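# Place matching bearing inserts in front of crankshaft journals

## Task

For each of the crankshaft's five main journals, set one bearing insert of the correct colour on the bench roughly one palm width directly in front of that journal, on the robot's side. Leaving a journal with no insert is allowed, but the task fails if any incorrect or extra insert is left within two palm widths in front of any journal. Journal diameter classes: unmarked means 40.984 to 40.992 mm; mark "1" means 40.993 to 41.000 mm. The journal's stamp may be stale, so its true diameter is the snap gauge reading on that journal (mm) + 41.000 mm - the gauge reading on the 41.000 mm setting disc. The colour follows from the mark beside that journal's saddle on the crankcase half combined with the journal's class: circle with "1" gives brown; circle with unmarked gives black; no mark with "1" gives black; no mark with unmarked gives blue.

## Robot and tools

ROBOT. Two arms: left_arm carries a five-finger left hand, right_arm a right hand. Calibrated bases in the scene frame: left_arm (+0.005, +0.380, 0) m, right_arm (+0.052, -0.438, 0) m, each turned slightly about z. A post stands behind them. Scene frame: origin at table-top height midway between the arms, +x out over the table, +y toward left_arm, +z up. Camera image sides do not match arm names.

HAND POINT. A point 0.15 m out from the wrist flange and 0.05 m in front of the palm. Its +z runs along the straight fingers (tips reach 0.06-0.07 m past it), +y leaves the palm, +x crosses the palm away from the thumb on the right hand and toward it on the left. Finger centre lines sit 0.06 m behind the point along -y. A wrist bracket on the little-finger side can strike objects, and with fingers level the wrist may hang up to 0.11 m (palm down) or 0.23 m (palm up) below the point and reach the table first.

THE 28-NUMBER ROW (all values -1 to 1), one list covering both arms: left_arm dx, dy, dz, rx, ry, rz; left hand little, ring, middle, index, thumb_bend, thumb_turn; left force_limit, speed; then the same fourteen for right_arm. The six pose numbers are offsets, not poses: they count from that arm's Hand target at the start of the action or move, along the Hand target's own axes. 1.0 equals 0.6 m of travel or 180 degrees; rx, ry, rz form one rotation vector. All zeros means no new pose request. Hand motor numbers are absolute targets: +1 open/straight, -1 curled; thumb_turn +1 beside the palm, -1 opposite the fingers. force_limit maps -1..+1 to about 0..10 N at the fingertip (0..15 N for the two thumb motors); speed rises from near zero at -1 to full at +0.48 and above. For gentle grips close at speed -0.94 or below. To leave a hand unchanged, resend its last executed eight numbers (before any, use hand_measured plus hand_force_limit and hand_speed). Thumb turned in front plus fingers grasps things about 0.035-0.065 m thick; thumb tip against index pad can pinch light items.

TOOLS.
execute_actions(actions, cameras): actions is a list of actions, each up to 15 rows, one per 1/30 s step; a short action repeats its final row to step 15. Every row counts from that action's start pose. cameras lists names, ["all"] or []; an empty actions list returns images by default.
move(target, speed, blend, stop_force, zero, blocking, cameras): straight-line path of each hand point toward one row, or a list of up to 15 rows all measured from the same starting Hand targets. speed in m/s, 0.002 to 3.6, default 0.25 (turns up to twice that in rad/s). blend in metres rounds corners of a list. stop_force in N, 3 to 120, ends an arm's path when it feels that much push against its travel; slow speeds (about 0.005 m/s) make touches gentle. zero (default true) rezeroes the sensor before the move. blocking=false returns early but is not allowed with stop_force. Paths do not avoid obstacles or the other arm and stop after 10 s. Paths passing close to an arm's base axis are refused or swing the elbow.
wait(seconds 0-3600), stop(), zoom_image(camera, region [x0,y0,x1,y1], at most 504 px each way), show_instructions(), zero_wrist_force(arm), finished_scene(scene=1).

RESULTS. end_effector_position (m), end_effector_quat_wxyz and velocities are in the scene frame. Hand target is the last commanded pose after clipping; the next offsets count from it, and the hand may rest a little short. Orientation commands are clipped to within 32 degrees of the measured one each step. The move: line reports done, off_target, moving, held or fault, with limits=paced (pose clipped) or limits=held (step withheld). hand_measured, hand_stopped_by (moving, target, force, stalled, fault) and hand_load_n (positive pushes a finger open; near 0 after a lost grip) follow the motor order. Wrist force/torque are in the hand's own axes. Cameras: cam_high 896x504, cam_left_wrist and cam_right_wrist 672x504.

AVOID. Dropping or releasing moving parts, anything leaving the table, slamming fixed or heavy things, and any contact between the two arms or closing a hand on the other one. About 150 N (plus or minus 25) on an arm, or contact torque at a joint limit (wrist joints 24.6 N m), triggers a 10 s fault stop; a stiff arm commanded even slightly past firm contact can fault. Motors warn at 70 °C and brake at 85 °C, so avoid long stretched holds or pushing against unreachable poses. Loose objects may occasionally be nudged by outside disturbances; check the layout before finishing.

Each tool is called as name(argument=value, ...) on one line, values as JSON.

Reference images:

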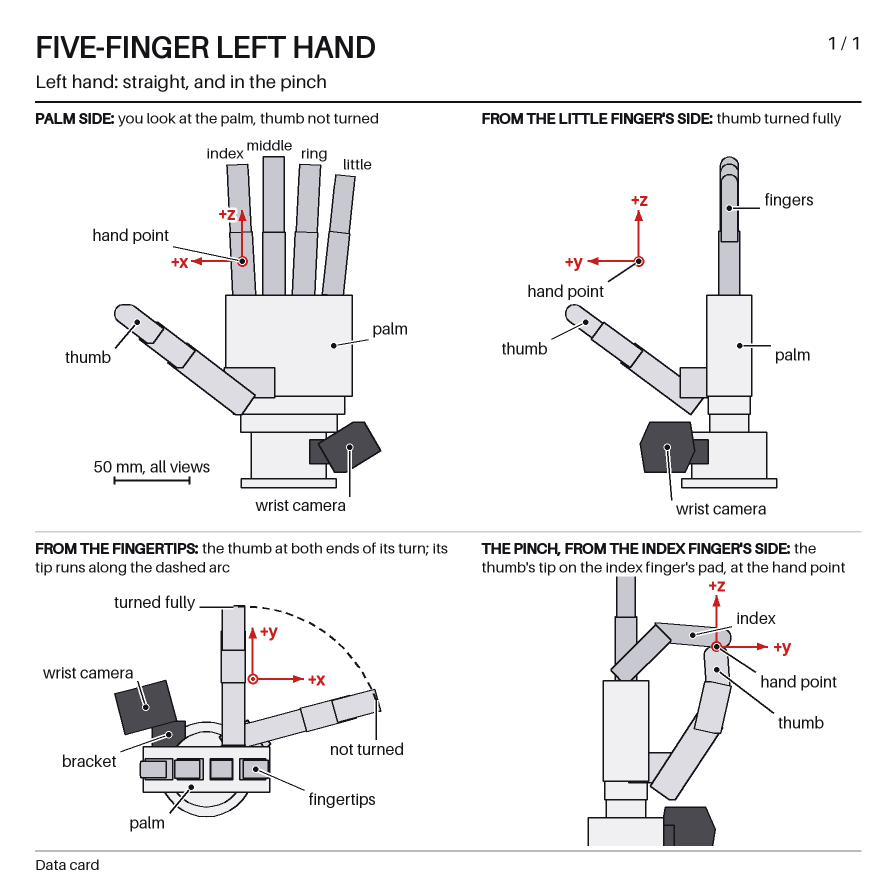

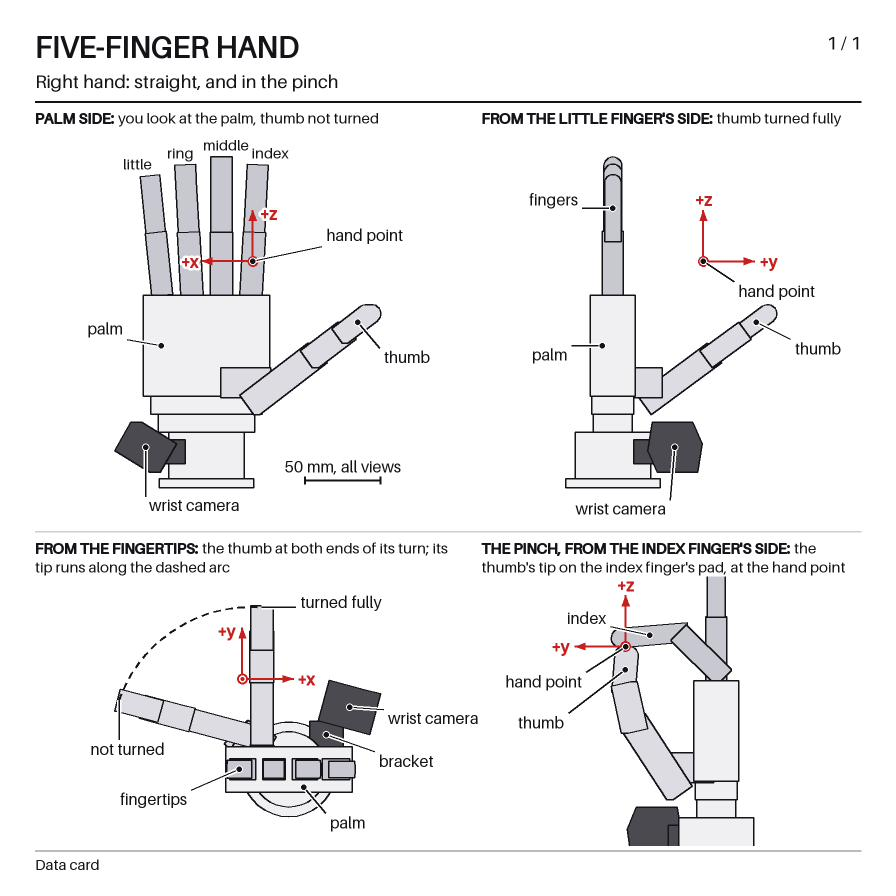

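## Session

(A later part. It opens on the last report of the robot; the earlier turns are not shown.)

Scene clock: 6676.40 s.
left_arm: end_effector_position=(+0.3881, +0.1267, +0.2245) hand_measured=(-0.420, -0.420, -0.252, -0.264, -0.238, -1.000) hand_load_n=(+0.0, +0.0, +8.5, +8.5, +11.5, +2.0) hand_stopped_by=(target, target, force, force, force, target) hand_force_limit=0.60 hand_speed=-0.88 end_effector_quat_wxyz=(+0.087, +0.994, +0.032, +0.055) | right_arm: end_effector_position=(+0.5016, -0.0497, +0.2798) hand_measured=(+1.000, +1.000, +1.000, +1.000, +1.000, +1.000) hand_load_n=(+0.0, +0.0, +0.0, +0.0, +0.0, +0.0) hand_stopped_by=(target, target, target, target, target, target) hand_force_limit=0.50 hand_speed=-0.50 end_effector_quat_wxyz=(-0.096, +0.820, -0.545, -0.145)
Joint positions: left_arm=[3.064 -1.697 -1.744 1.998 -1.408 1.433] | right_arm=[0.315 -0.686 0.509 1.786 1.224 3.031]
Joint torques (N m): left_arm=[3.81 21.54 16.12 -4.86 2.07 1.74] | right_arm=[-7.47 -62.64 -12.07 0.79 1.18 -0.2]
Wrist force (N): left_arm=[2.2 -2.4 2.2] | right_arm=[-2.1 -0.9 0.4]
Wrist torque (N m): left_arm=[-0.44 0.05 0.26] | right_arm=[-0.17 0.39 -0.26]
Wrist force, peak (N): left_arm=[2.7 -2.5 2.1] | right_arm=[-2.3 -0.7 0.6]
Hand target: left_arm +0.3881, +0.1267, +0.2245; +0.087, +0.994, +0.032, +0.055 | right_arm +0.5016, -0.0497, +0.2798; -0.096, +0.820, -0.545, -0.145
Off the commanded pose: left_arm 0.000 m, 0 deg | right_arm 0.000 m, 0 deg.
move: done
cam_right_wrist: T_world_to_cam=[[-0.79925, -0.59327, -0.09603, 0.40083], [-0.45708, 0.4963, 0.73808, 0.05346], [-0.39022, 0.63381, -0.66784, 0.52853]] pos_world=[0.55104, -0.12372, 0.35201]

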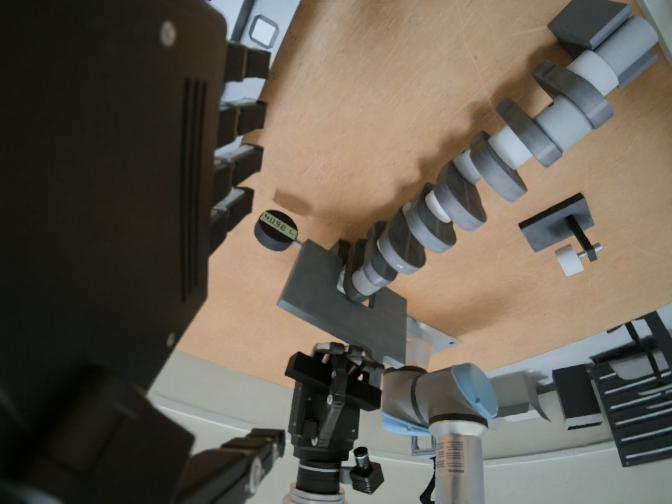

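move(target=[0.0025,0.0001,0.0003,0,0,0,-0.42,-0.42,-0.42,-0.42,-0.3,-1,0.6,-0.88,0,0,0,0,0,0,1,1,1,1,1,1,0.5,-0.5], speed=0.004, cameras=["cam_right_wrist"])

zoom_image(camera="cam_right_wrist", region=[240, 195, 310, 265])

Scene clock: 6684.20 s.
left_arm: end_effector_position=(+0.3896, +0.1268, +0.2245) hand_measured=(-0.420, -0.420, -0.252, -0.264, -0.238, -1.000) hand_load_n=(+0.0, +0.0, +9.0, +8.0, +12.0, +2.0) hand_stopped_by=(target, target, force, force, force, target) hand_force_limit=0.60 hand_speed=-0.88 end_effector_quat_wxyz=(+0.087, +0.994, +0.032, +0.055) | right_arm: end_effector_position=(+0.5016, -0.0497, +0.2798) hand_measured=(+1.000, +1.000, +1.000, +1.000, +1.000, +1.000) hand_load_n=(-0.5, +0.0, +0.0, +0.0, +0.0, +0.0) hand_stopped_by=(target, target, target, target, target, target) hand_force_limit=0.50 hand_speed=-0.50 end_effector_quat_wxyz=(-0.096, +0.820, -0.545, -0.145)
Joint positions: left_arm=[3.064 -1.7 -1.741 1.998 -1.408 1.434] | right_arm=[0.315 -0.686 0.509 1.786 1.224 3.031]
Joint torques (N m): left_arm=[6.08 19.53 19 -5.07 2.22 1.71] | right_arm=[-7.24 -63.37 -11.72 0.92 1.4 -0.02]
Wrist force (N): left_arm=[0.3 -2.3 2.1] | right_arm=[-2.2 -0.6 0.7]
Wrist torque (N m): left_arm=[-0.43 0.14 0.07] | right_arm=[-0.14 0.41 -0.26]
Wrist force, peak (N): left_arm=[3.5 -2.4 2.2] | right_arm=[-2.3 -0.8 0.5]
Hand target: left_arm +0.3896, +0.1268, +0.2245; +0.087, +0.994, +0.032, +0.055 | right_arm +0.5016, -0.0497, +0.2798; -0.096, +0.820, -0.545, -0.145
Off the commanded pose: left_arm 0.000 m, 0 deg | right_arm 0.000 m, 0 deg.
move: done
cam_right_wrist: T_world_to_cam=[[-0.79925, -0.59327, -0.09603, 0.40083], [-0.45708, 0.4963, 0.73808, 0.05346], [-0.39022, 0.63381, -0.66784, 0.52853]] pos_world=[0.55104, -0.12372, 0.35201]

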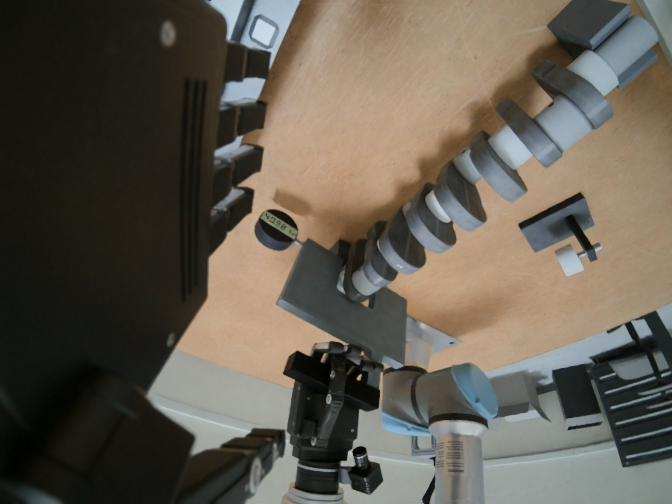

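Scaled by 7.200 from the camera's image (finer frame: 960x720).

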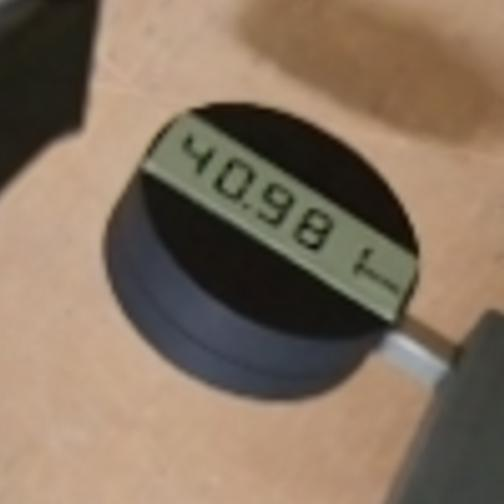

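move(target=[[0.0148,0.0252,-0.139,0,0,0,-0.42,-0.42,-0.42,-0.42,-0.3,-1,0.6,-0.88,0.4808,0.2022,-0.1753,0,0,0,1,1,1,1,1,1,0.5,-0.5],[0.0012,0.6045,-0.0363,0,0,0,-0.42,-0.42,-0.42,-0.42,-0.3,-1,0.6,-0.88,0.4808,0.2022,-0.1753,0,0,0,1,1,1,1,1,1,0.5,-0.5]], speed=[0.12,0.1], blend=[0.003,0], cameras=["cam_right_wrist","cam_high"])

zoom_image(camera="cam_right_wrist", region=[230, 200, 430, 400])

Scene clock: 6715.33 s.
left_arm: end_effector_position=(+0.4072, -0.2259, +0.3101) hand_measured=(-0.420, -0.420, -0.252, -0.264, -0.238, -1.000) hand_load_n=(+0.0, +1.0, +9.0, +9.0, +12.0, +2.0) hand_stopped_by=(target, target, force, force, force, target) hand_force_limit=0.60 hand_speed=-0.88 end_effector_quat_wxyz=(+0.087, +0.994, +0.032, +0.055) | right_arm: end_effector_position=(+0.5090, -0.3798, +0.2802) hand_measured=(+1.000, +1.000, +1.000, +1.000, +1.000, +1.000) hand_load_n=(+0.0, +0.0, +0.0, +0.0, +0.0, +0.0) hand_stopped_by=(target, target, target, target, target, target) hand_force_limit=0.50 hand_speed=-0.50 end_effector_quat_wxyz=(-0.096, +0.820, -0.545, -0.145)
Joint positions: left_arm=[2.367 -2.417 -0.421 1.47 -1.527 0.742] | right_arm=[-0.264 -0.949 1.014 1.732 1.303 2.429]
Joint torques (N m): left_arm=[-2.01 47.9 27.89 -0.3 1.01 0.88] | right_arm=[-7.43 -54.63 -11.57 1.31 -2.15 -1.29]
Wrist force (N): left_arm=[-1.4 -4.1 11.7] | right_arm=[-1.8 -1.0 0.6]
Wrist torque (N m): left_arm=[-0.93 0.15 -0.02] | right_arm=[-0.17 0.39 -0.27]
Wrist force, peak (N): left_arm=[-5.8 -5.9 17.4] | right_arm=[-3.2 -1.2 1.1]
Hand target: left_arm +0.4071, -0.2259, +0.3101; +0.087, +0.994, +0.032, +0.055 | right_arm +0.5090, -0.3798, +0.2802; -0.096, +0.820, -0.545, -0.145
Off the commanded pose: left_arm 0.000 m, 0 deg | right_arm 0.000 m, 0 deg.
move: done
cam_right_wrist: T_world_to_cam=[[-0.79925, -0.59327, -0.09603, 0.211], [-0.45708, 0.4963, 0.73808, 0.22032], [-0.39022, 0.63381, -0.66784, 0.74084]] pos_world=[0.55844, -0.45372, 0.35241]
Images, in order (width x height): cam_high 896x504, cam_right_wrist 672x504.

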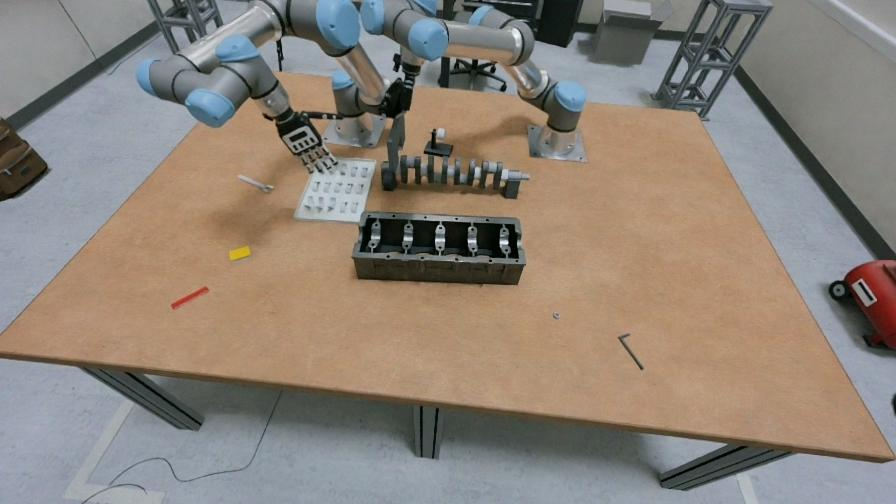

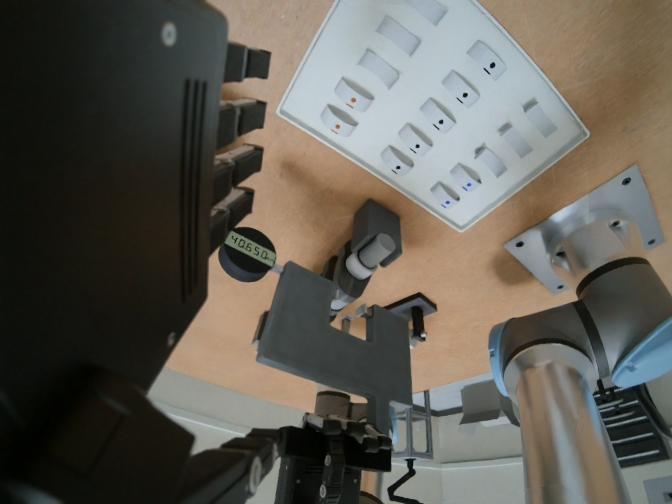

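Scaled by 2.520 from the camera's image (finer frame: 960x720).

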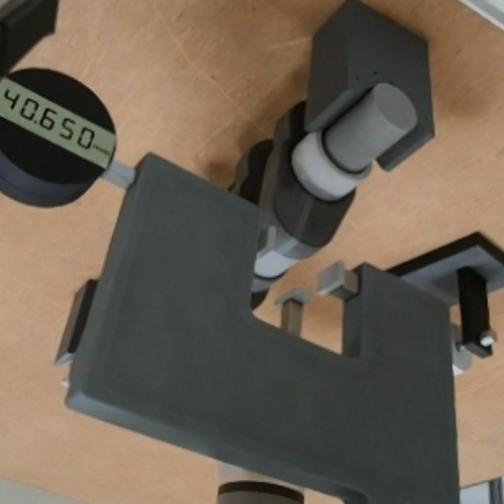

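move(target=[-0.0105,-0.0155,0.09,0,0,0,-0.42,-0.42,-0.42,-0.42,-0.3,-1,0.6,-0.88,0,0,0,0,0,0,1,1,1,1,1,1,0.5,-0.5], speed=0.02, stop_force=5, cameras=["cam_right_wrist"])

zoom_image(camera="cam_right_wrist", region=[230, 180, 430, 380])

Scene clock: 6761.80 s.
left_arm: end_effector_position=(+0.4069, -0.2262, +0.2830) hand_measured=(-0.420, -0.420, -0.252, -0.264, -0.238, -1.000) hand_load_n=(+0.0, +0.0, +9.0, +9.0, +12.0, +2.0) hand_stopped_by=(target, target, force, force, force, target) hand_force_limit=0.60 hand_speed=-0.88 end_effector_quat_wxyz=(+0.087, +0.994, +0.032, +0.055) | right_arm: end_effector_position=(+0.5090, -0.3798, +0.2802) hand_measured=(+1.000, +1.000, +1.000, +1.000, +1.000, +1.000) hand_load_n=(+0.0, +0.0, +0.0, +0.0, +0.0, +0.0) hand_stopped_by=(target, target, target, target, target, target) hand_force_limit=0.50 hand_speed=-0.50 end_effector_quat_wxyz=(-0.096, +0.820, -0.545, -0.145)
Joint positions: left_arm=[2.366 -2.383 -0.554 1.569 -1.527 0.742] | right_arm=[-0.264 -0.949 1.014 1.732 1.303 2.429]
Joint torques (N m): left_arm=[-3.76 45.16 14.71 1.24 -1.35 -0.42] | right_arm=[-6.75 -54.53 -11.49 1.68 -1.41 -0.73]
Wrist force (N): left_arm=[-2.3 -4.3 10.6] | right_arm=[-1.6 -1.0 0.6]
Wrist torque (N m): left_arm=[-0.91 0.20 0.00] | right_arm=[-0.17 0.35 -0.26]
Wrist force, peak (N): left_arm=[-1.2 -5.3 11.7] | right_arm=[-1.9 -1.1 0.7]
Hand target: left_arm +0.4069, -0.2262, +0.2830; +0.087, +0.994, +0.032, +0.055 (not the last commanded pose) | right_arm +0.5090, -0.3798, +0.2802; -0.096, +0.820, -0.545, -0.145
Off the commanded pose: left_arm 0.028 m, 0 deg | right_arm 0.000 m, 0 deg.
move: contact (left_arm)
cam_right_wrist: T_world_to_cam=[[-0.79925, -0.59327, -0.09603, 0.211], [-0.45708, 0.4963, 0.73808, 0.22032], [-0.39022, 0.63381, -0.66784, 0.74084]] pos_world=[0.55844, -0.45372, 0.35241]

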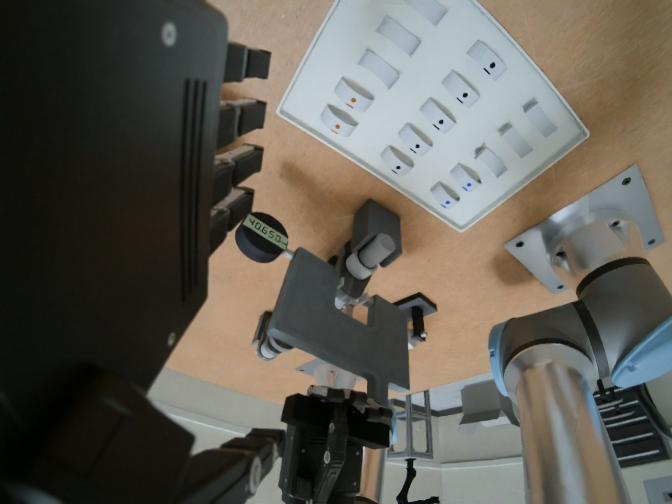

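Scaled by 2.520 from the camera's image (finer frame: 960x720).

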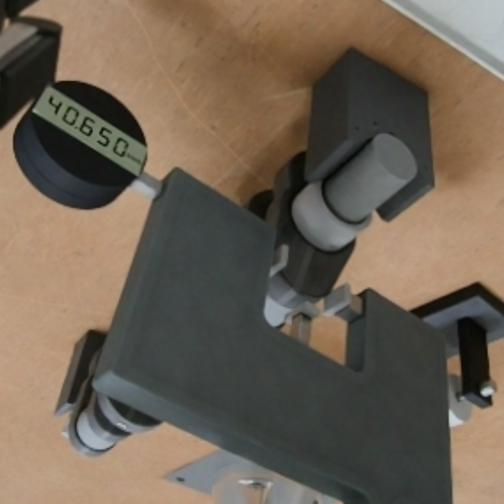

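move(target=[[0.0027,0.0047,-0.0261,0,0,0,-0.42,-0.42,-0.42,-0.42,-0.3,-1,0.6,-0.88,0,0,0,0,0,0,1,1,1,1,1,1,0.5,-0.5],[0.0016,0.0194,-0.0236,0,0,0,-0.42,-0.42,-0.42,-0.42,-0.3,-1,0.6,-0.88,0,0,0,0,0,0,1,1,1,1,1,1,0.5,-0.5]], speed=0.03, cameras=[])

move(target=[-0.0074,-0.0129,0.0717,0,0,0,-0.42,-0.42,-0.42,-0.42,-0.3,-1,0.6,-0.88,0,0,0,0,0,0,1,1,1,1,1,1,0.5,-0.5], speed=0.02, stop_force=5, cameras=["cam_right_wrist"])

zoom_image(camera="cam_right_wrist", region=[230, 180, 430, 380])

Scene clock: 6781.87 s.
left_arm: end_effector_position=(+0.4068, -0.2352, +0.2989) hand_measured=(-0.420, -0.420, -0.252, -0.264, -0.238, -1.000) hand_load_n=(+0.0, +0.5, +9.0, +9.0, +11.5, +2.0) hand_stopped_by=(target, target, force, force, force, target) hand_force_limit=0.60 hand_speed=-0.88 end_effector_quat_wxyz=(+0.087, +0.994, +0.032, +0.055) | right_arm: end_effector_position=(+0.5090, -0.3798, +0.2802) hand_measured=(+1.000, +1.000, +1.000, +1.000, +1.000, +1.000) hand_load_n=(+0.0, +0.0, +0.0, +0.0, +0.0, +0.0) hand_stopped_by=(target, target, target, target, target, target) hand_force_limit=0.50 hand_speed=-0.50 end_effector_quat_wxyz=(-0.096, +0.820, -0.545, -0.145)
Joint positions: left_arm=[2.356 -2.441 -0.406 1.479 -1.529 0.731] | right_arm=[-0.264 -0.949 1.014 1.732 1.303 2.429]
Joint torques (N m): left_arm=[5.27 57.33 22.84 0.68 -1.21 1.76] | right_arm=[-7.11 -55.77 -11.45 2.11 -1.05 -0.6]
Wrist force (N): left_arm=[-1.1 -4.0 11.4] | right_arm=[-1.6 -1.0 0.7]
Wrist torque (N m): left_arm=[-0.94 0.19 0.17] | right_arm=[-0.18 0.35 -0.25]
Wrist force, peak (N): left_arm=[-2.3 -4.5 12.2] | right_arm=[-1.8 -1.1 0.9]
Hand target: left_arm +0.4068, -0.2351, +0.2990; +0.087, +0.994, +0.032, +0.055 | right_arm +0.5090, -0.3798, +0.2802; -0.096, +0.820, -0.545, -0.145
Off the commanded pose: left_arm 0.000 m, 0 deg | right_arm 0.000 m, 0 deg.
move: done

Scene clock: 6784.87 s.
left_arm: end_effector_position=(+0.4070, -0.2352, +0.2551) hand_measured=(-0.420, -0.420, -0.252, -0.264, -0.238, -1.000) hand_load_n=(+0.0, +0.0, +8.5, +9.5, +12.0, +2.5) hand_stopped_by=(target, target, force, force, force, target) hand_force_limit=0.60 hand_speed=-0.88 end_effector_quat_wxyz=(+0.087, +0.994, +0.032, +0.055) | right_arm: end_effector_position=(+0.5090, -0.3798, +0.2802) hand_measured=(+1.000, +1.000, +1.000, +1.000, +1.000, +1.000) hand_load_n=(+0.0, +0.0, +0.0, +0.0, -0.5, +0.0) hand_stopped_by=(target, target, target, target, target, target) hand_force_limit=0.50 hand_speed=-0.50 end_effector_quat_wxyz=(-0.096, +0.820, -0.545, -0.145)
Joint positions: left_arm=[2.356 -2.395 -0.605 1.632 -1.529 0.731] | right_arm=[-0.264 -0.949 1.014 1.732 1.303 2.429]
Joint torques (N m): left_arm=[6.65 47.79 29.34 -4.3 1.53 1.72] | right_arm=[-7.15 -55.33 -11.53 2.35 -1.02 -0.42]
Wrist force (N): left_arm=[-3.7 -4.5 10.9] | right_arm=[-1.5 -0.9 0.7]
Wrist torque (N m): left_arm=[-0.91 0.15 -0.06] | right_arm=[-0.15 0.34 -0.25]
Wrist force, peak (N): left_arm=[-0.9 -5.2 11.6] | right_arm=[-2.0 -0.9 0.6]
Hand target: left_arm +0.4070, -0.2352, +0.2550; +0.087, +0.994, +0.032, +0.055 | right_arm +0.5090, -0.3798, +0.2802; -0.096, +0.820, -0.545, -0.145
Off the commanded pose: left_arm 0.000 m, 0 deg | right_arm 0.000 m, 0 deg.
move: done
cam_right_wrist: T_world_to_cam=[[-0.79925, -0.59327, -0.09603, 0.211], [-0.45708, 0.4963, 0.73808, 0.22032], [-0.39022, 0.63381, -0.66784, 0.74084]] pos_world=[0.55844, -0.45372, 0.35241]

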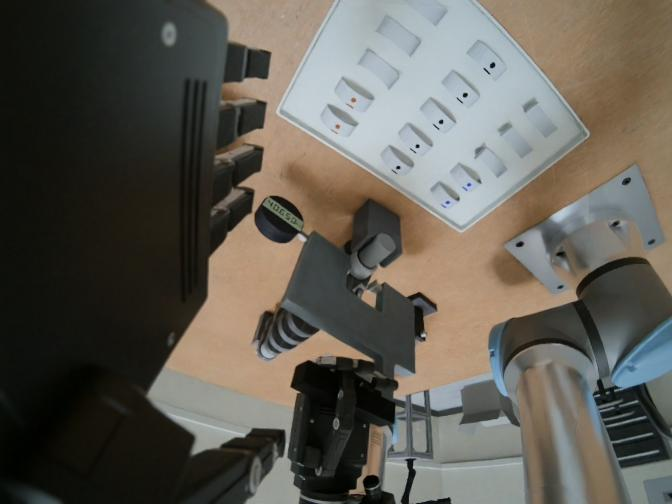

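Scaled by 2.520 from the camera's image (finer frame: 960x720).

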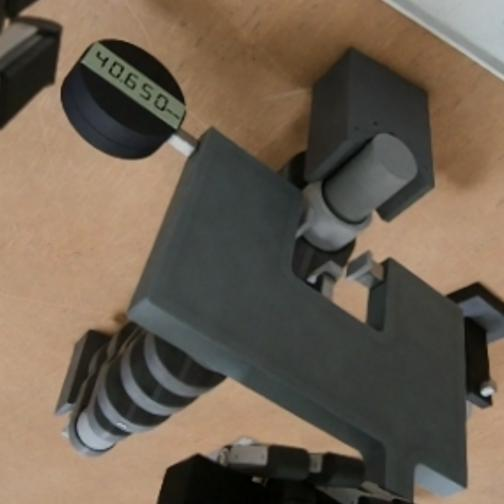

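zoom_image(camera="cam_right_wrist", region=[335, 225, 405, 325])

Scaled by 5.040 from the camera's image (finer frame: 960x720).

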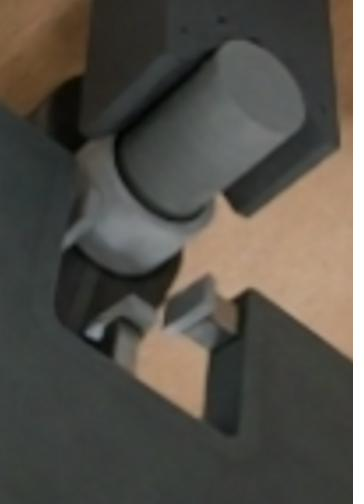

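move(target=[-0.0047,-0.0089,0.0494,0,0,0,-0.42,-0.42,-0.42,-0.42,-0.3,-1,0.6,-0.88,0,0,0,0,0,0,1,1,1,1,1,1,0.5,-0.5], speed=0.008, stop_force=15, cameras=["cam_right_wrist"])

zoom_image(camera="cam_right_wrist", region=[235, 180, 435, 380])

zoom_image(camera="cam_right_wrist", region=[245, 180, 315, 250])

Scene clock: 6831.50 s.
left_arm: end_effector_position=(+0.4073, -0.2352, +0.2248) hand_measured=(-0.420, -0.420, -0.252, -0.264, -0.238, -1.000) hand_load_n=(+0.0, +0.0, +8.5, +8.5, +11.5, +2.0) hand_stopped_by=(target, target, force, force, force, target) hand_force_limit=0.60 hand_speed=-0.88 end_effector_quat_wxyz=(+0.087, +0.994, +0.032, +0.055) | right_arm: end_effector_position=(+0.5090, -0.3798, +0.2802) hand_measured=(+1.000, +1.000, +1.000, +1.000, +1.000, +1.000) hand_load_n=(+0.0, +0.0, +0.0, +0.0, +0.0, +0.0) hand_stopped_by=(target, target, target, target, target, target) hand_force_limit=0.50 hand_speed=-0.50 end_effector_quat_wxyz=(-0.096, +0.820, -0.545, -0.145)
Joint positions: left_arm=[2.356 -2.385 -0.702 1.718 -1.529 0.732] | right_arm=[-0.264 -0.949 1.014 1.732 1.303 2.429]
Joint torques (N m): left_arm=[4.29 53.77 25.02 -5.21 1.59 1.92] | right_arm=[-7.58 -55.35 -12.19 2.73 -0.33 -0.2]
Wrist force (N): left_arm=[2.0 -1.5 1.7] | right_arm=[-1.7 -1.1 0.7]
Wrist torque (N m): left_arm=[-0.33 -0.15 0.10] | right_arm=[-0.19 0.38 -0.27]
Wrist force, peak (N): left_arm=[-4.1 -4.6 11.2] | right_arm=[-1.9 -1.1 0.8]
Hand target: left_arm +0.4073, -0.2352, +0.2248; +0.087, +0.994, +0.032, +0.055 | right_arm +0.5090, -0.3798, +0.2802; -0.096, +0.820, -0.545, -0.145
Off the commanded pose: left_arm 0.000 m, 0 deg | right_arm 0.000 m, 0 deg.
move: done
cam_right_wrist: T_world_to_cam=[[-0.79925, -0.59327, -0.09603, 0.211], [-0.45708, 0.4963, 0.73808, 0.22032], [-0.39022, 0.63381, -0.66784, 0.74084]] pos_world=[0.55844, -0.45372, 0.35241]

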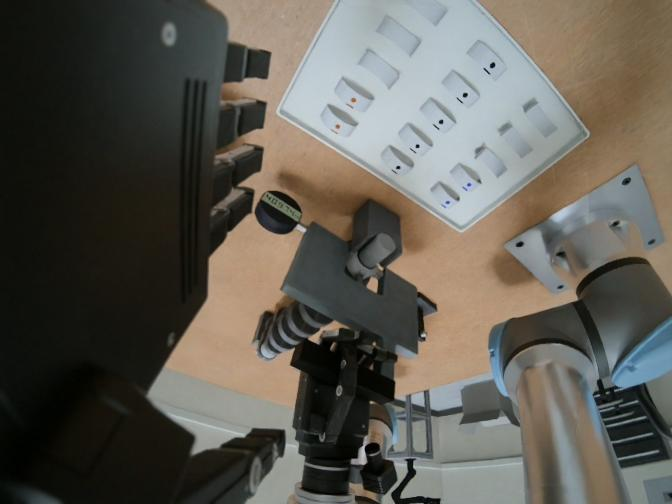

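Scaled by 2.520 from the camera's image (finer frame: 960x720).

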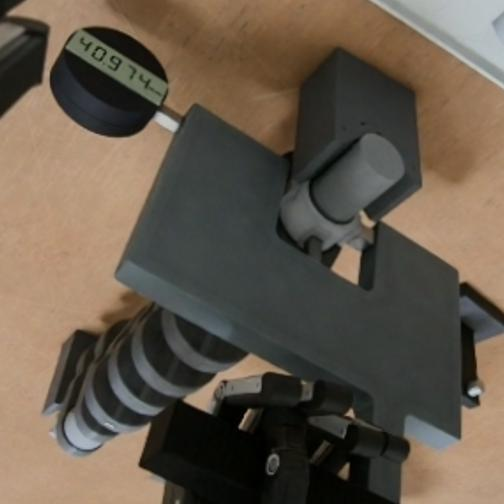

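Scaled by 7.200 from the camera's image (finer frame: 960x720).

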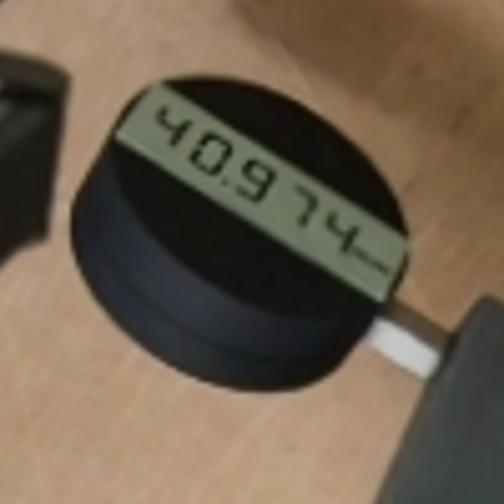

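move(target=[0.002,0.0001,0.0002,0,0,0,-0.42,-0.42,-0.42,-0.42,-0.3,-1,0.6,-0.88,0,0,0,0,0,0,1,1,1,1,1,1,0.5,-0.5], speed=0.004, cameras=["cam_right_wrist"])

zoom_image(camera="cam_right_wrist", region=[245, 180, 315, 250])

Scene clock: 6837.63 s.
left_arm: end_effector_position=(+0.4085, -0.2352, +0.2248) hand_measured=(-0.420, -0.420, -0.252, -0.264, -0.238, -1.000) hand_load_n=(+0.0, +0.5, +9.0, +8.0, +12.0, +2.5) hand_stopped_by=(target, target, force, force, force, target) hand_force_limit=0.60 hand_speed=-0.88 end_effector_quat_wxyz=(+0.087, +0.994, +0.032, +0.055) | right_arm: end_effector_position=(+0.5090, -0.3798, +0.2802) hand_measured=(+1.000, +1.000, +1.000, +1.000, +1.000, +1.000) hand_load_n=(+0.0, +0.0, +0.0, +0.0, +0.0, +0.0) hand_stopped_by=(target, target, target, target, target, target) hand_force_limit=0.50 hand_speed=-0.50 end_effector_quat_wxyz=(-0.096, +0.820, -0.545, -0.145)
Joint positions: left_arm=[2.358 -2.387 -0.697 1.716 -1.529 0.733] | right_arm=[-0.264 -0.949 1.014 1.732 1.303 2.429]
Joint torques (N m): left_arm=[2.59 45.07 18.56 -4.48 2.69 1.41] | right_arm=[-6.96 -54.82 -11.82 2.96 -0.11 0.07]
Wrist force (N): left_arm=[1.1 -2.0 2.2] | right_arm=[-1.7 -1.0 0.6]
Wrist torque (N m): left_arm=[-0.41 -0.04 0.06] | right_arm=[-0.17 0.38 -0.27]
Wrist force, peak (N): left_arm=[2.0 -1.8 2.3] | right_arm=[-1.9 -1.0 0.7]
Hand target: left_arm +0.4085, -0.2352, +0.2248; +0.087, +0.994, +0.032, +0.055 | right_arm +0.5090, -0.3798, +0.2802; -0.096, +0.820, -0.545, -0.145
Off the commanded pose: left_arm 0.000 m, 0 deg | right_arm 0.000 m, 0 deg.
move: done
cam_right_wrist: T_world_to_cam=[[-0.79925, -0.59327, -0.09603, 0.211], [-0.45708, 0.4963, 0.73808, 0.22032], [-0.39022, 0.63381, -0.66784, 0.74084]] pos_world=[0.55844, -0.45372, 0.35241]

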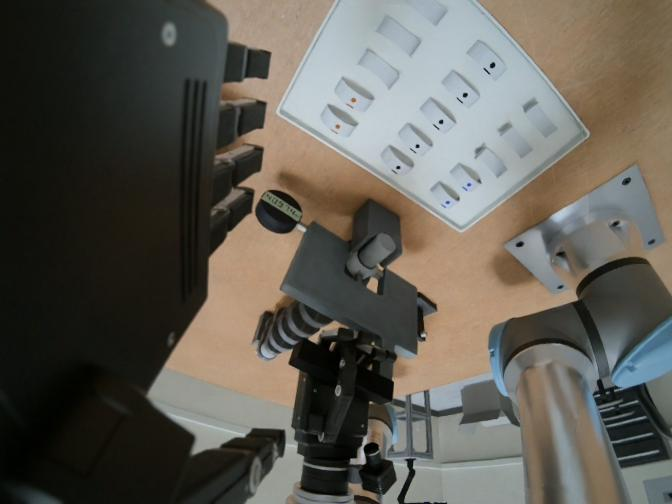

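Scaled by 7.200 from the camera's image (finer frame: 960x720).

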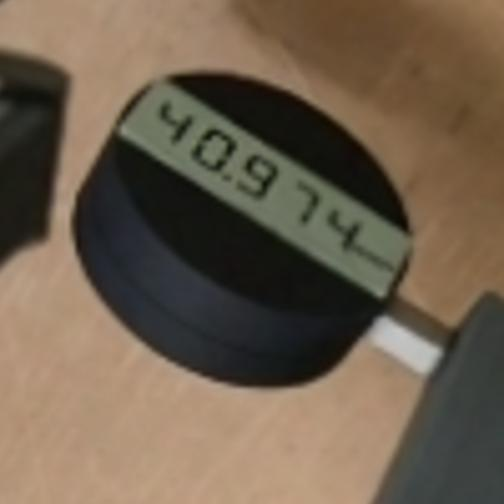

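move(target=[[0.0148,0.0252,-0.139,0,0,0,-0.42,-0.42,-0.42,-0.42,-0.3,-1,0.6,-0.88,0,0,0,0,0,0,1,1,1,1,1,1,0.5,-0.5],[0.0772,-0.4262,-0.2983,0.037,0.016,-0.2,-0.42,-0.42,-0.42,-0.42,-0.3,-1,0.6,-0.88,0,0,0,0,0,0,1,1,1,1,1,1,0.5,-0.5],[0.3253,-0.7935,-0.2365,0.0932,0.0411,-0.4996,-0.42,-0.42,-0.42,-0.42,-0.3,-1,0.6,-0.88,0,0,0,0,0,0,1,1,1,1,1,1,0.5,-0.5]], speed=[0.03,0.12,0.12], blend=[0.003,0.04,0], cameras=["cam_right_wrist","cam_high","cam_left_wrist"])

Scene clock: 6962.53 s.
left_arm: end_effector_position=(+0.5603, +0.2711, +0.2997) hand_measured=(-0.420, -0.420, -0.252, -0.264, -0.238, -1.000) hand_load_n=(+0.5, +0.5, +9.0, +9.0, +12.0, +2.0) hand_stopped_by=(target, target, force, force, force, target) hand_force_limit=0.60 hand_speed=-0.88 end_effector_quat_wxyz=(-0.033, +0.678, +0.734, +0.030) | right_arm: end_effector_position=(+0.5090, -0.3798, +0.2802) hand_measured=(+1.000, +1.000, +1.000, +1.000, +1.000, +1.000) hand_load_n=(+0.0, +0.0, +0.0, +0.0, +0.0, +0.0) hand_stopped_by=(target, target, target, target, target, target) hand_force_limit=0.50 hand_speed=-0.50 end_effector_quat_wxyz=(-0.096, +0.820, -0.545, -0.145)
Joint positions: left_arm=[3.061 -2.107 -0.991 1.514 -1.659 -0.146] | right_arm=[-0.264 -0.949 1.014 1.732 1.303 2.429]
Joint torques (N m): left_arm=[-2.96 45.61 15.74 -0.11 0.74 1.01] | right_arm=[-6.6 -54.8 -12.68 3.45 1.03 0.62]
Wrist force (N): left_arm=[-1.1 -1.9 11.6] | right_arm=[-1.7 -0.9 0.6]
Wrist torque (N m): left_arm=[-0.74 0.20 -0.07] | right_arm=[-0.15 0.37 -0.26]
Wrist force, peak (N): left_arm=[-6.4 -5.9 17.8] | right_arm=[-2.0 -1.1 0.6]
Hand target: left_arm +0.5604, +0.2710, +0.2997; -0.033, +0.678, +0.734, +0.030 | right_arm +0.5090, -0.3798, +0.2802; -0.096, +0.820, -0.545, -0.145
Off the commanded pose: left_arm 0.000 m, 0 deg | right_arm 0.000 m, 0 deg.
move: done
cam_left_wrist: T_world_to_cam=[[-0.9822, 0.18752, -0.01069, 0.5038], [0.1504, 0.81931, 0.55327, -0.46742], [0.11251, 0.54181, -0.83293, 0.1565]] pos_world=[0.54753, 0.20369, 0.39435]
cam_right_wrist: T_world_to_cam=[[-0.79925, -0.59327, -0.09603, 0.211], [-0.45708, 0.4963, 0.73808, 0.22032], [-0.39022, 0.63381, -0.66784, 0.74084]] pos_world=[0.55844, -0.45372, 0.35241]

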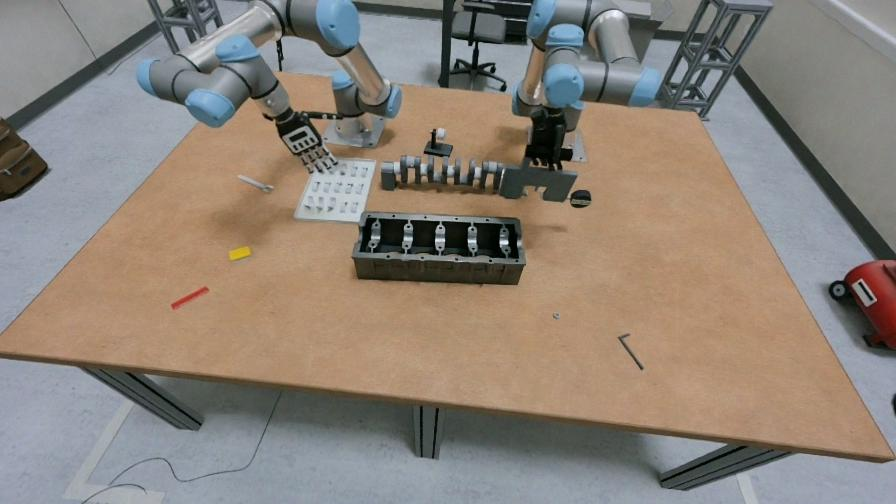

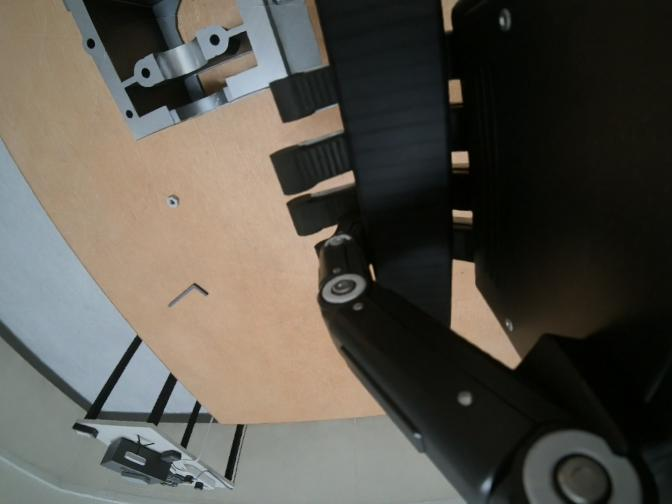

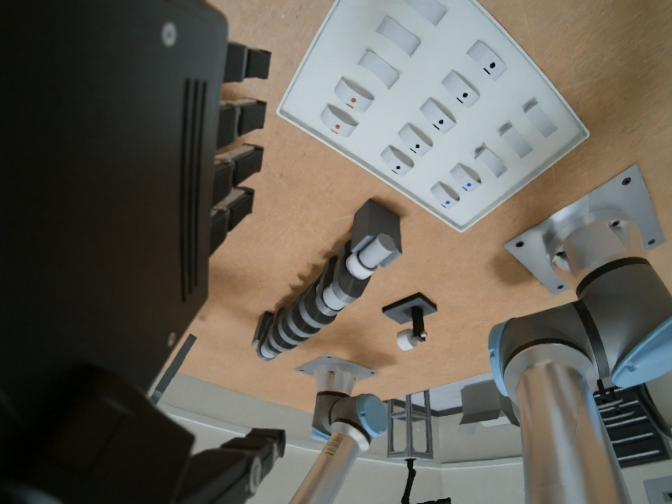

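move(target=[0,0,0,0,0,0,-0.42,-0.42,-0.42,-0.42,-0.3,-1,0.6,-0.88,-0.4488,-0.2113,0.1885,0.0476,0,0.1306,1,1,1,1,1,1,0.5,-0.5], speed=0.15, cameras=["cam_right_wrist"])

Scene clock: 6988.00 s.
left_arm: end_effector_position=(+0.5604, +0.2710, +0.2997) hand_measured=(-0.420, -0.420, -0.252, -0.264, -0.238, -1.000) hand_load_n=(+0.0, +1.0, +8.5, +9.0, +12.0, +2.0) hand_stopped_by=(target, target, force, force, force, target) hand_force_limit=0.60 hand_speed=-0.88 end_effector_quat_wxyz=(-0.033, +0.678, +0.734, +0.030) | right_arm: end_effector_position=(+0.5126, -0.0618, +0.2657) hand_measured=(+1.000, +1.000, +1.000, +1.000, +1.000, +1.000) hand_load_n=(+0.0, +0.0, +0.0, +0.0, -0.5, +0.0) hand_stopped_by=(target, target, target, target, target, target) hand_force_limit=0.50 hand_speed=-0.50 end_effector_quat_wxyz=(-0.125, +0.683, -0.710, -0.120)
Joint positions: left_arm=[3.061 -2.107 -0.991 1.514 -1.659 -0.146] | right_arm=[0.253 -0.882 0.858 1.498 1.236 3.429]
Joint torques (N m): left_arm=[-4.22 42.76 20.09 -3.77 1.63 -0.71] | right_arm=[5.8 -58.9 -22.81 2.5 -2.62 1.34]
Wrist force (N): left_arm=[-0.9 -1.6 11.5] | right_arm=[-1.9 -0.8 0.7]
Wrist torque (N m): left_arm=[-0.75 0.15 -0.05] | right_arm=[-0.18 0.36 -0.13]
Wrist force, peak (N): left_arm=[-1.0 -1.7 12.0] | right_arm=[-3.2 -0.6 1.3]
Hand target: left_arm +0.5604, +0.2710, +0.2997; -0.033, +0.678, +0.734, +0.030 | right_arm +0.5126, -0.0618, +0.2658; -0.125, +0.683, -0.709, -0.120
Off the commanded pose: left_arm 0.000 m, 0 deg | right_arm 0.000 m, 0 deg.
move: done
cam_right_wrist: T_world_to_cam=[[-0.97516, -0.19955, -0.09614, 0.51569], [-0.20437, 0.64323, 0.73789, -0.04553], [-0.0854, 0.73921, -0.66803, 0.38133]] pos_world=[0.52614, -0.14969, 0.33791]

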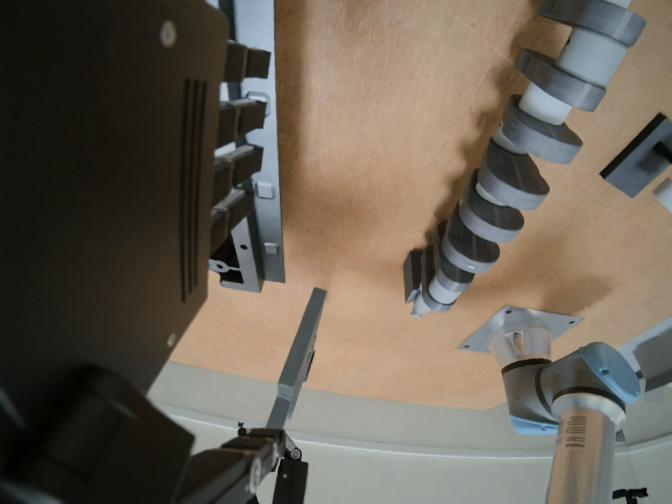

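move(target=[-0.0528,0.0047,0.129,0,0,0,-0.42,-0.42,-0.42,-0.42,-0.3,-1,0.6,-0.88,0,0,0,0,0,0,1,1,1,1,1,1,0.5,-0.5], speed=0.06, cameras=["cam_right_wrist"])

zoom_image(camera="cam_right_wrist", region=[200, 200, 400, 400])

Scene clock: 7001.43 s.
left_arm: end_effector_position=(+0.5651, +0.2466, +0.2197) hand_measured=(-0.420, -0.420, -0.252, -0.264, -0.238, -1.000) hand_load_n=(+0.0, +0.5, +9.0, +9.0, +12.0, +2.0) hand_stopped_by=(target, target, force, force, force, target) hand_force_limit=0.60 hand_speed=-0.88 end_effector_quat_wxyz=(-0.033, +0.678, +0.734, +0.030) | right_arm: end_effector_position=(+0.5126, -0.0618, +0.2658) hand_measured=(+1.000, +1.000, +1.000, +1.000, +1.000, +1.000) hand_load_n=(+0.0, +0.0, +0.0, +0.0, +0.0, +0.0) hand_stopped_by=(target, target, target, target, target, target) hand_force_limit=0.50 hand_speed=-0.50 end_effector_quat_wxyz=(-0.125, +0.683, -0.709, -0.120)
Joint positions: left_arm=[3.015 -2.152 -1.126 1.689 -1.659 -0.192] | right_arm=[0.253 -0.882 0.858 1.498 1.236 3.429]
Joint torques (N m): left_arm=[4.99 52.6 27.99 -5.97 1.47 1.58] | right_arm=[8.04 -57.88 -23.47 1.32 -2.18 -0.63]
Wrist force (N): left_arm=[-0.8 -1.4 11.8] | right_arm=[-2.1 -0.8 0.8]
Wrist torque (N m): left_arm=[-0.74 0.14 0.10] | right_arm=[-0.19 0.39 -0.15]
Wrist force, peak (N): left_arm=[-1.4 -1.5 13.2] | right_arm=[-2.1 -1.0 0.8]
Hand target: left_arm +0.5651, +0.2467, +0.2198; -0.033, +0.678, +0.734, +0.030 | right_arm +0.5126, -0.0618, +0.2658; -0.125, +0.683, -0.709, -0.120
Off the commanded pose: left_arm 0.000 m, 0 deg | right_arm 0.000 m, 0 deg.
move: done
cam_right_wrist: T_world_to_cam=[[-0.97513, -0.19959, -0.09638, 0.51575], [-0.20457, 0.6431, 0.73795, -0.04554], [-0.0853, 0.73931, -0.66794, 0.38132]] pos_world=[0.52614, -0.14969, 0.33801]

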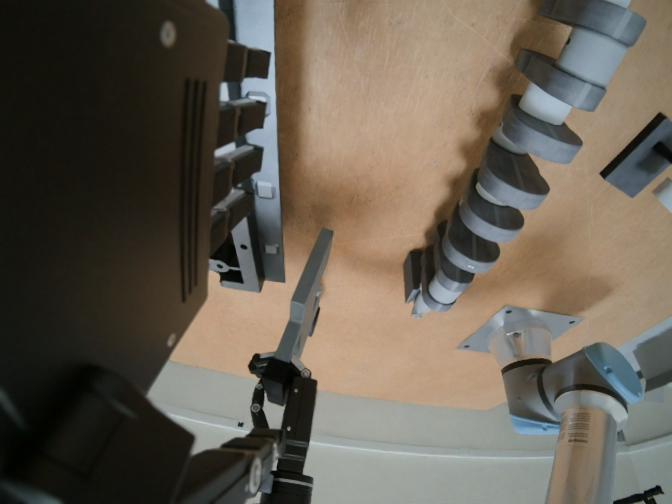

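Scaled by 2.520 from the camera's image (finer frame: 960x720).

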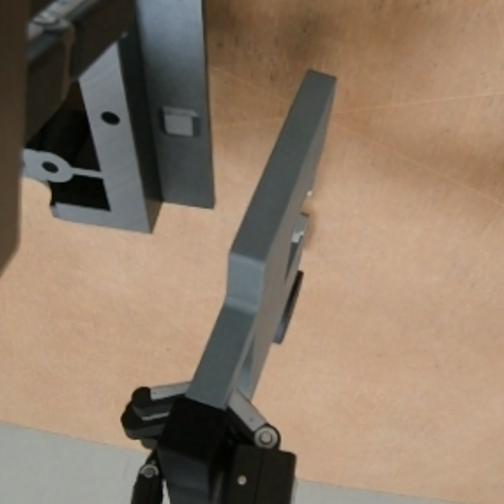

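move(target=[-0.0068,0,0.0747,0,0,0,-0.42,-0.42,-0.42,-0.42,-0.3,-1,0.6,-0.88,0,0,0,0,0,0,1,1,1,1,1,1,0.5,-0.5], speed=0.04, cameras=[])

move(target=[-0.0047,0.0581,-0.0004,0,0,0,-0.42,-0.42,-0.42,-0.42,-0.3,-1,0.6,-0.88,0,0,0,0,0,0,1,1,1,1,1,1,0.5,-0.5], speed=0.01, stop_force=3, cameras=["cam_right_wrist"])

zoom_image(camera="cam_right_wrist", region=[200, 180, 400, 380])

Scene clock: 7025.03 s.
left_arm: end_effector_position=(+0.5651, +0.2466, +0.1746) hand_measured=(-0.420, -0.420, -0.252, -0.264, -0.238, -1.000) hand_load_n=(+0.0, +2.5, +9.0, +8.5, +12.0, +2.0) hand_stopped_by=(target, target, force, force, force, target) hand_force_limit=0.60 hand_speed=-0.88 end_effector_quat_wxyz=(-0.033, +0.678, +0.734, +0.030) end_effector_velocity=(-0.001, +0.000, +0.002) end_effector_angular_velocity=(+0.000, +0.002, -0.001) | right_arm: end_effector_position=(+0.5126, -0.0618, +0.2658) hand_measured=(+1.000, +1.000, +1.000, +1.000, +1.000, +1.000) hand_load_n=(-0.5, +0.0, +0.0, +0.0, +0.0, +0.0) hand_stopped_by=(target, target, target, target, target, target) hand_force_limit=0.50 hand_speed=-0.50 end_effector_quat_wxyz=(-0.125, +0.683, -0.709, -0.120)
Joint positions: left_arm=[3.015 -2.174 -1.208 1.793 -1.659 -0.192] | right_arm=[0.253 -0.882 0.858 1.498 1.236 3.429]
Joint velocities: left_arm=[-0.001 0.001 0.003 -0.006 0 0] | right_arm=[within noise]
Joint torques (N m): left_arm=[-6.49 51.75 29.64 -5.57 -1.29 -1.1] | right_arm=[6.79 -58.56 -23.56 1.21 -1.81 0.34]
Wrist force (N): left_arm=[0.9 -1.8 10.0] | right_arm=[-1.7 -1.0 0.7]
Wrist torque (N m): left_arm=[-0.68 0.20 0.18] | right_arm=[-0.21 0.34 -0.14]
Wrist force, peak (N): left_arm=[-0.7 -1.7 12.1] | right_arm=[-2.1 -0.9 0.8]
Hand target: left_arm +0.5651, +0.2466, +0.1748; -0.033, +0.678, +0.734, +0.030 | right_arm +0.5126, -0.0618, +0.2658; -0.125, +0.683, -0.709, -0.120
Off the commanded pose: left_arm 0.000 m, 0 deg | right_arm 0.000 m, 0 deg.
move: done

Scene clock: 7028.20 s.
left_arm: end_effector_position=(+0.5883, +0.2466, +0.1747) hand_measured=(-0.420, -0.420, -0.252, -0.264, -0.238, -1.000) hand_load_n=(+0.5, +3.5, +9.0, +8.5, +12.0, +2.0) hand_stopped_by=(target, target, force, force, force, target) hand_force_limit=0.60 hand_speed=-0.88 end_effector_quat_wxyz=(-0.033, +0.678, +0.734, +0.030) | right_arm: end_effector_position=(+0.5126, -0.0618, +0.2658) hand_measured=(+1.000, +1.000, +1.000, +1.000, +1.000, +1.000) hand_load_n=(+0.0, +0.0, +0.0, +0.0, +0.0, +0.0) hand_stopped_by=(target, target, target, target, target, target) hand_force_limit=0.50 hand_speed=-0.50 end_effector_quat_wxyz=(-0.125, +0.683, -0.709, -0.120)
Joint positions: left_arm=[3.02 -2.229 -1.115 1.757 -1.659 -0.188] | right_arm=[0.253 -0.882 0.858 1.498 1.236 3.429]
Joint torques (N m): left_arm=[-6.39 52.7 21.11 0.23 -2.36 -1.05] | right_arm=[7.81 -58.8 -22.99 1.21 -1.72 0.99]
Wrist force (N): left_arm=[-1.5 -3.1 8.5] | right_arm=[-2.1 -0.9 0.6]
Wrist torque (N m): left_arm=[-0.59 0.32 -0.02] | right_arm=[-0.19 0.39 -0.16]
Wrist force, peak (N): left_arm=[0.9 -4.6 10.3] | right_arm=[-2.1 -1.1 0.8]
Hand target: left_arm +0.5883, +0.2466, +0.1748; -0.033, +0.678, +0.734, +0.030 (not the last commanded pose) | right_arm +0.5126, -0.0618, +0.2658; -0.125, +0.683, -0.709, -0.120
Off the commanded pose: left_arm 0.012 m, 0 deg | right_arm 0.000 m, 0 deg.
move: contact (left_arm)
cam_right_wrist: T_world_to_cam=[[-0.97513, -0.19959, -0.09638, 0.51575], [-0.20457, 0.6431, 0.73795, -0.04554], [-0.0853, 0.73931, -0.66794, 0.38132]] pos_world=[0.52614, -0.14969, 0.33801]

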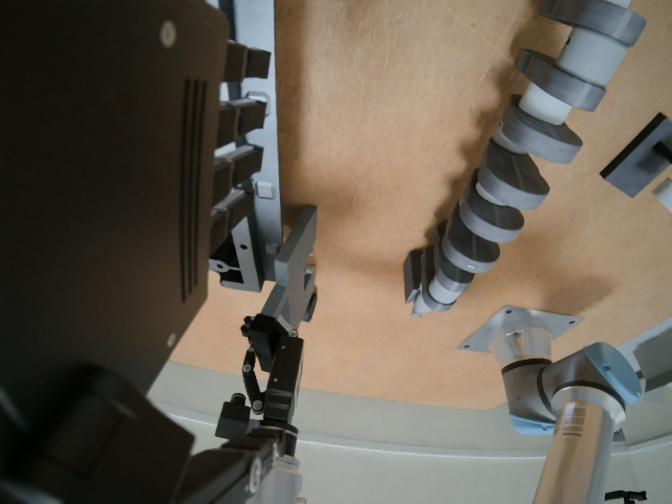

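Scaled by 2.520 from the camera's image (finer frame: 960x720).

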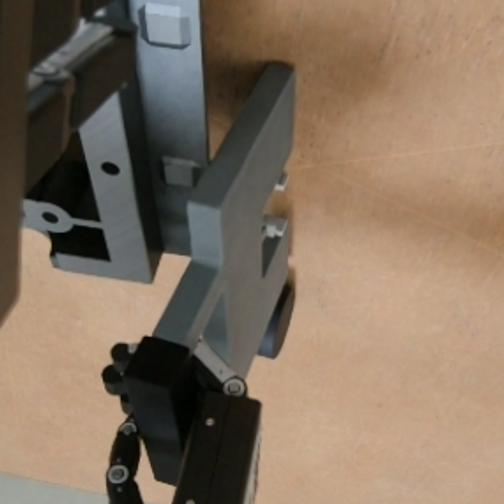

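move(target=[-0.003,0,0.033,0,0,0,-0.42,-0.42,-0.42,-0.42,-0.3,-1,0.6,-0.88,0,0,0,0,0,0,1,1,1,1,1,1,0.5,-0.5], speed=0.006, stop_force=5, cameras=["cam_right_wrist"])

zoom_image(camera="cam_right_wrist", region=[200, 180, 400, 380])

Scene clock: 7036.43 s.
left_arm: end_effector_position=(+0.5883, +0.2466, +0.1726) hand_measured=(-0.420, -0.420, -0.252, -0.264, -0.238, -1.000) hand_load_n=(+0.0, +1.0, +9.0, +8.5, +12.0, +2.0) hand_stopped_by=(target, target, force, force, force, target) hand_force_limit=0.60 hand_speed=-0.88 end_effector_quat_wxyz=(-0.033, +0.678, +0.734, +0.030) | right_arm: end_effector_position=(+0.5126, -0.0618, +0.2658) hand_measured=(+1.000, +1.000, +1.000, +1.000, +1.000, +1.000) hand_load_n=(+0.0, +0.0, +0.0, +0.0, +0.0, +0.0) hand_stopped_by=(target, target, target, target, target, target) hand_force_limit=0.50 hand_speed=-0.50 end_effector_quat_wxyz=(-0.125, +0.683, -0.709, -0.120)
Joint positions: left_arm=[3.02 -2.231 -1.119 1.762 -1.659 -0.188] | right_arm=[0.253 -0.882 0.858 1.498 1.236 3.429]
Joint torques (N m): left_arm=[-5.62 50.97 25.89 -5.19 -1.66 -1.39] | right_arm=[7.4 -58.38 -23.53 1.27 -1.16 1.26]
Wrist force (N): left_arm=[0.2 -1.3 3.0] | right_arm=[-1.7 -1.1 0.7]
Wrist torque (N m): left_arm=[-0.29 0.02 0.00] | right_arm=[-0.22 0.34 -0.14]
Wrist force, peak (N): left_arm=[-1.7 -3.5 8.5] | right_arm=[-2.2 -1.0 0.9]
Hand target: left_arm +0.5883, +0.2466, +0.1726; -0.033, +0.678, +0.734, +0.030 (not the last commanded pose) | right_arm +0.5126, -0.0618, +0.2658; -0.125, +0.683, -0.709, -0.120
Off the commanded pose: left_arm 0.018 m, 0 deg | right_arm 0.000 m, 0 deg.
move: contact (left_arm)
cam_right_wrist: T_world_to_cam=[[-0.97513, -0.19959, -0.09638, 0.51575], [-0.20457, 0.6431, 0.73795, -0.04554], [-0.0853, 0.73931, -0.66794, 0.38132]] pos_world=[0.52614, -0.14969, 0.33801]

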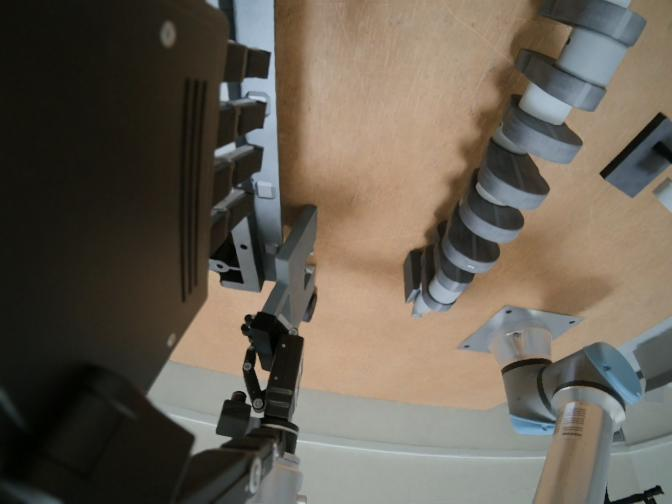

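Scaled by 2.520 from the camera's image (finer frame: 960x720).

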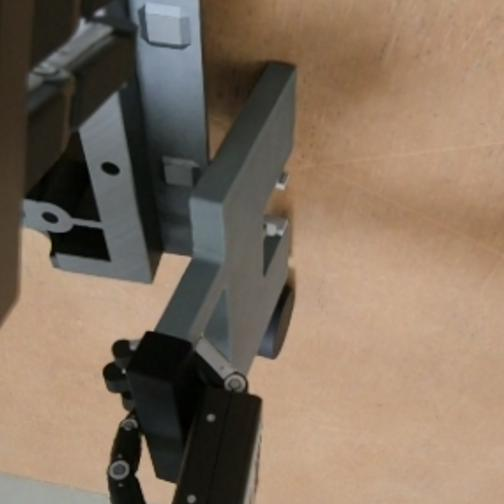

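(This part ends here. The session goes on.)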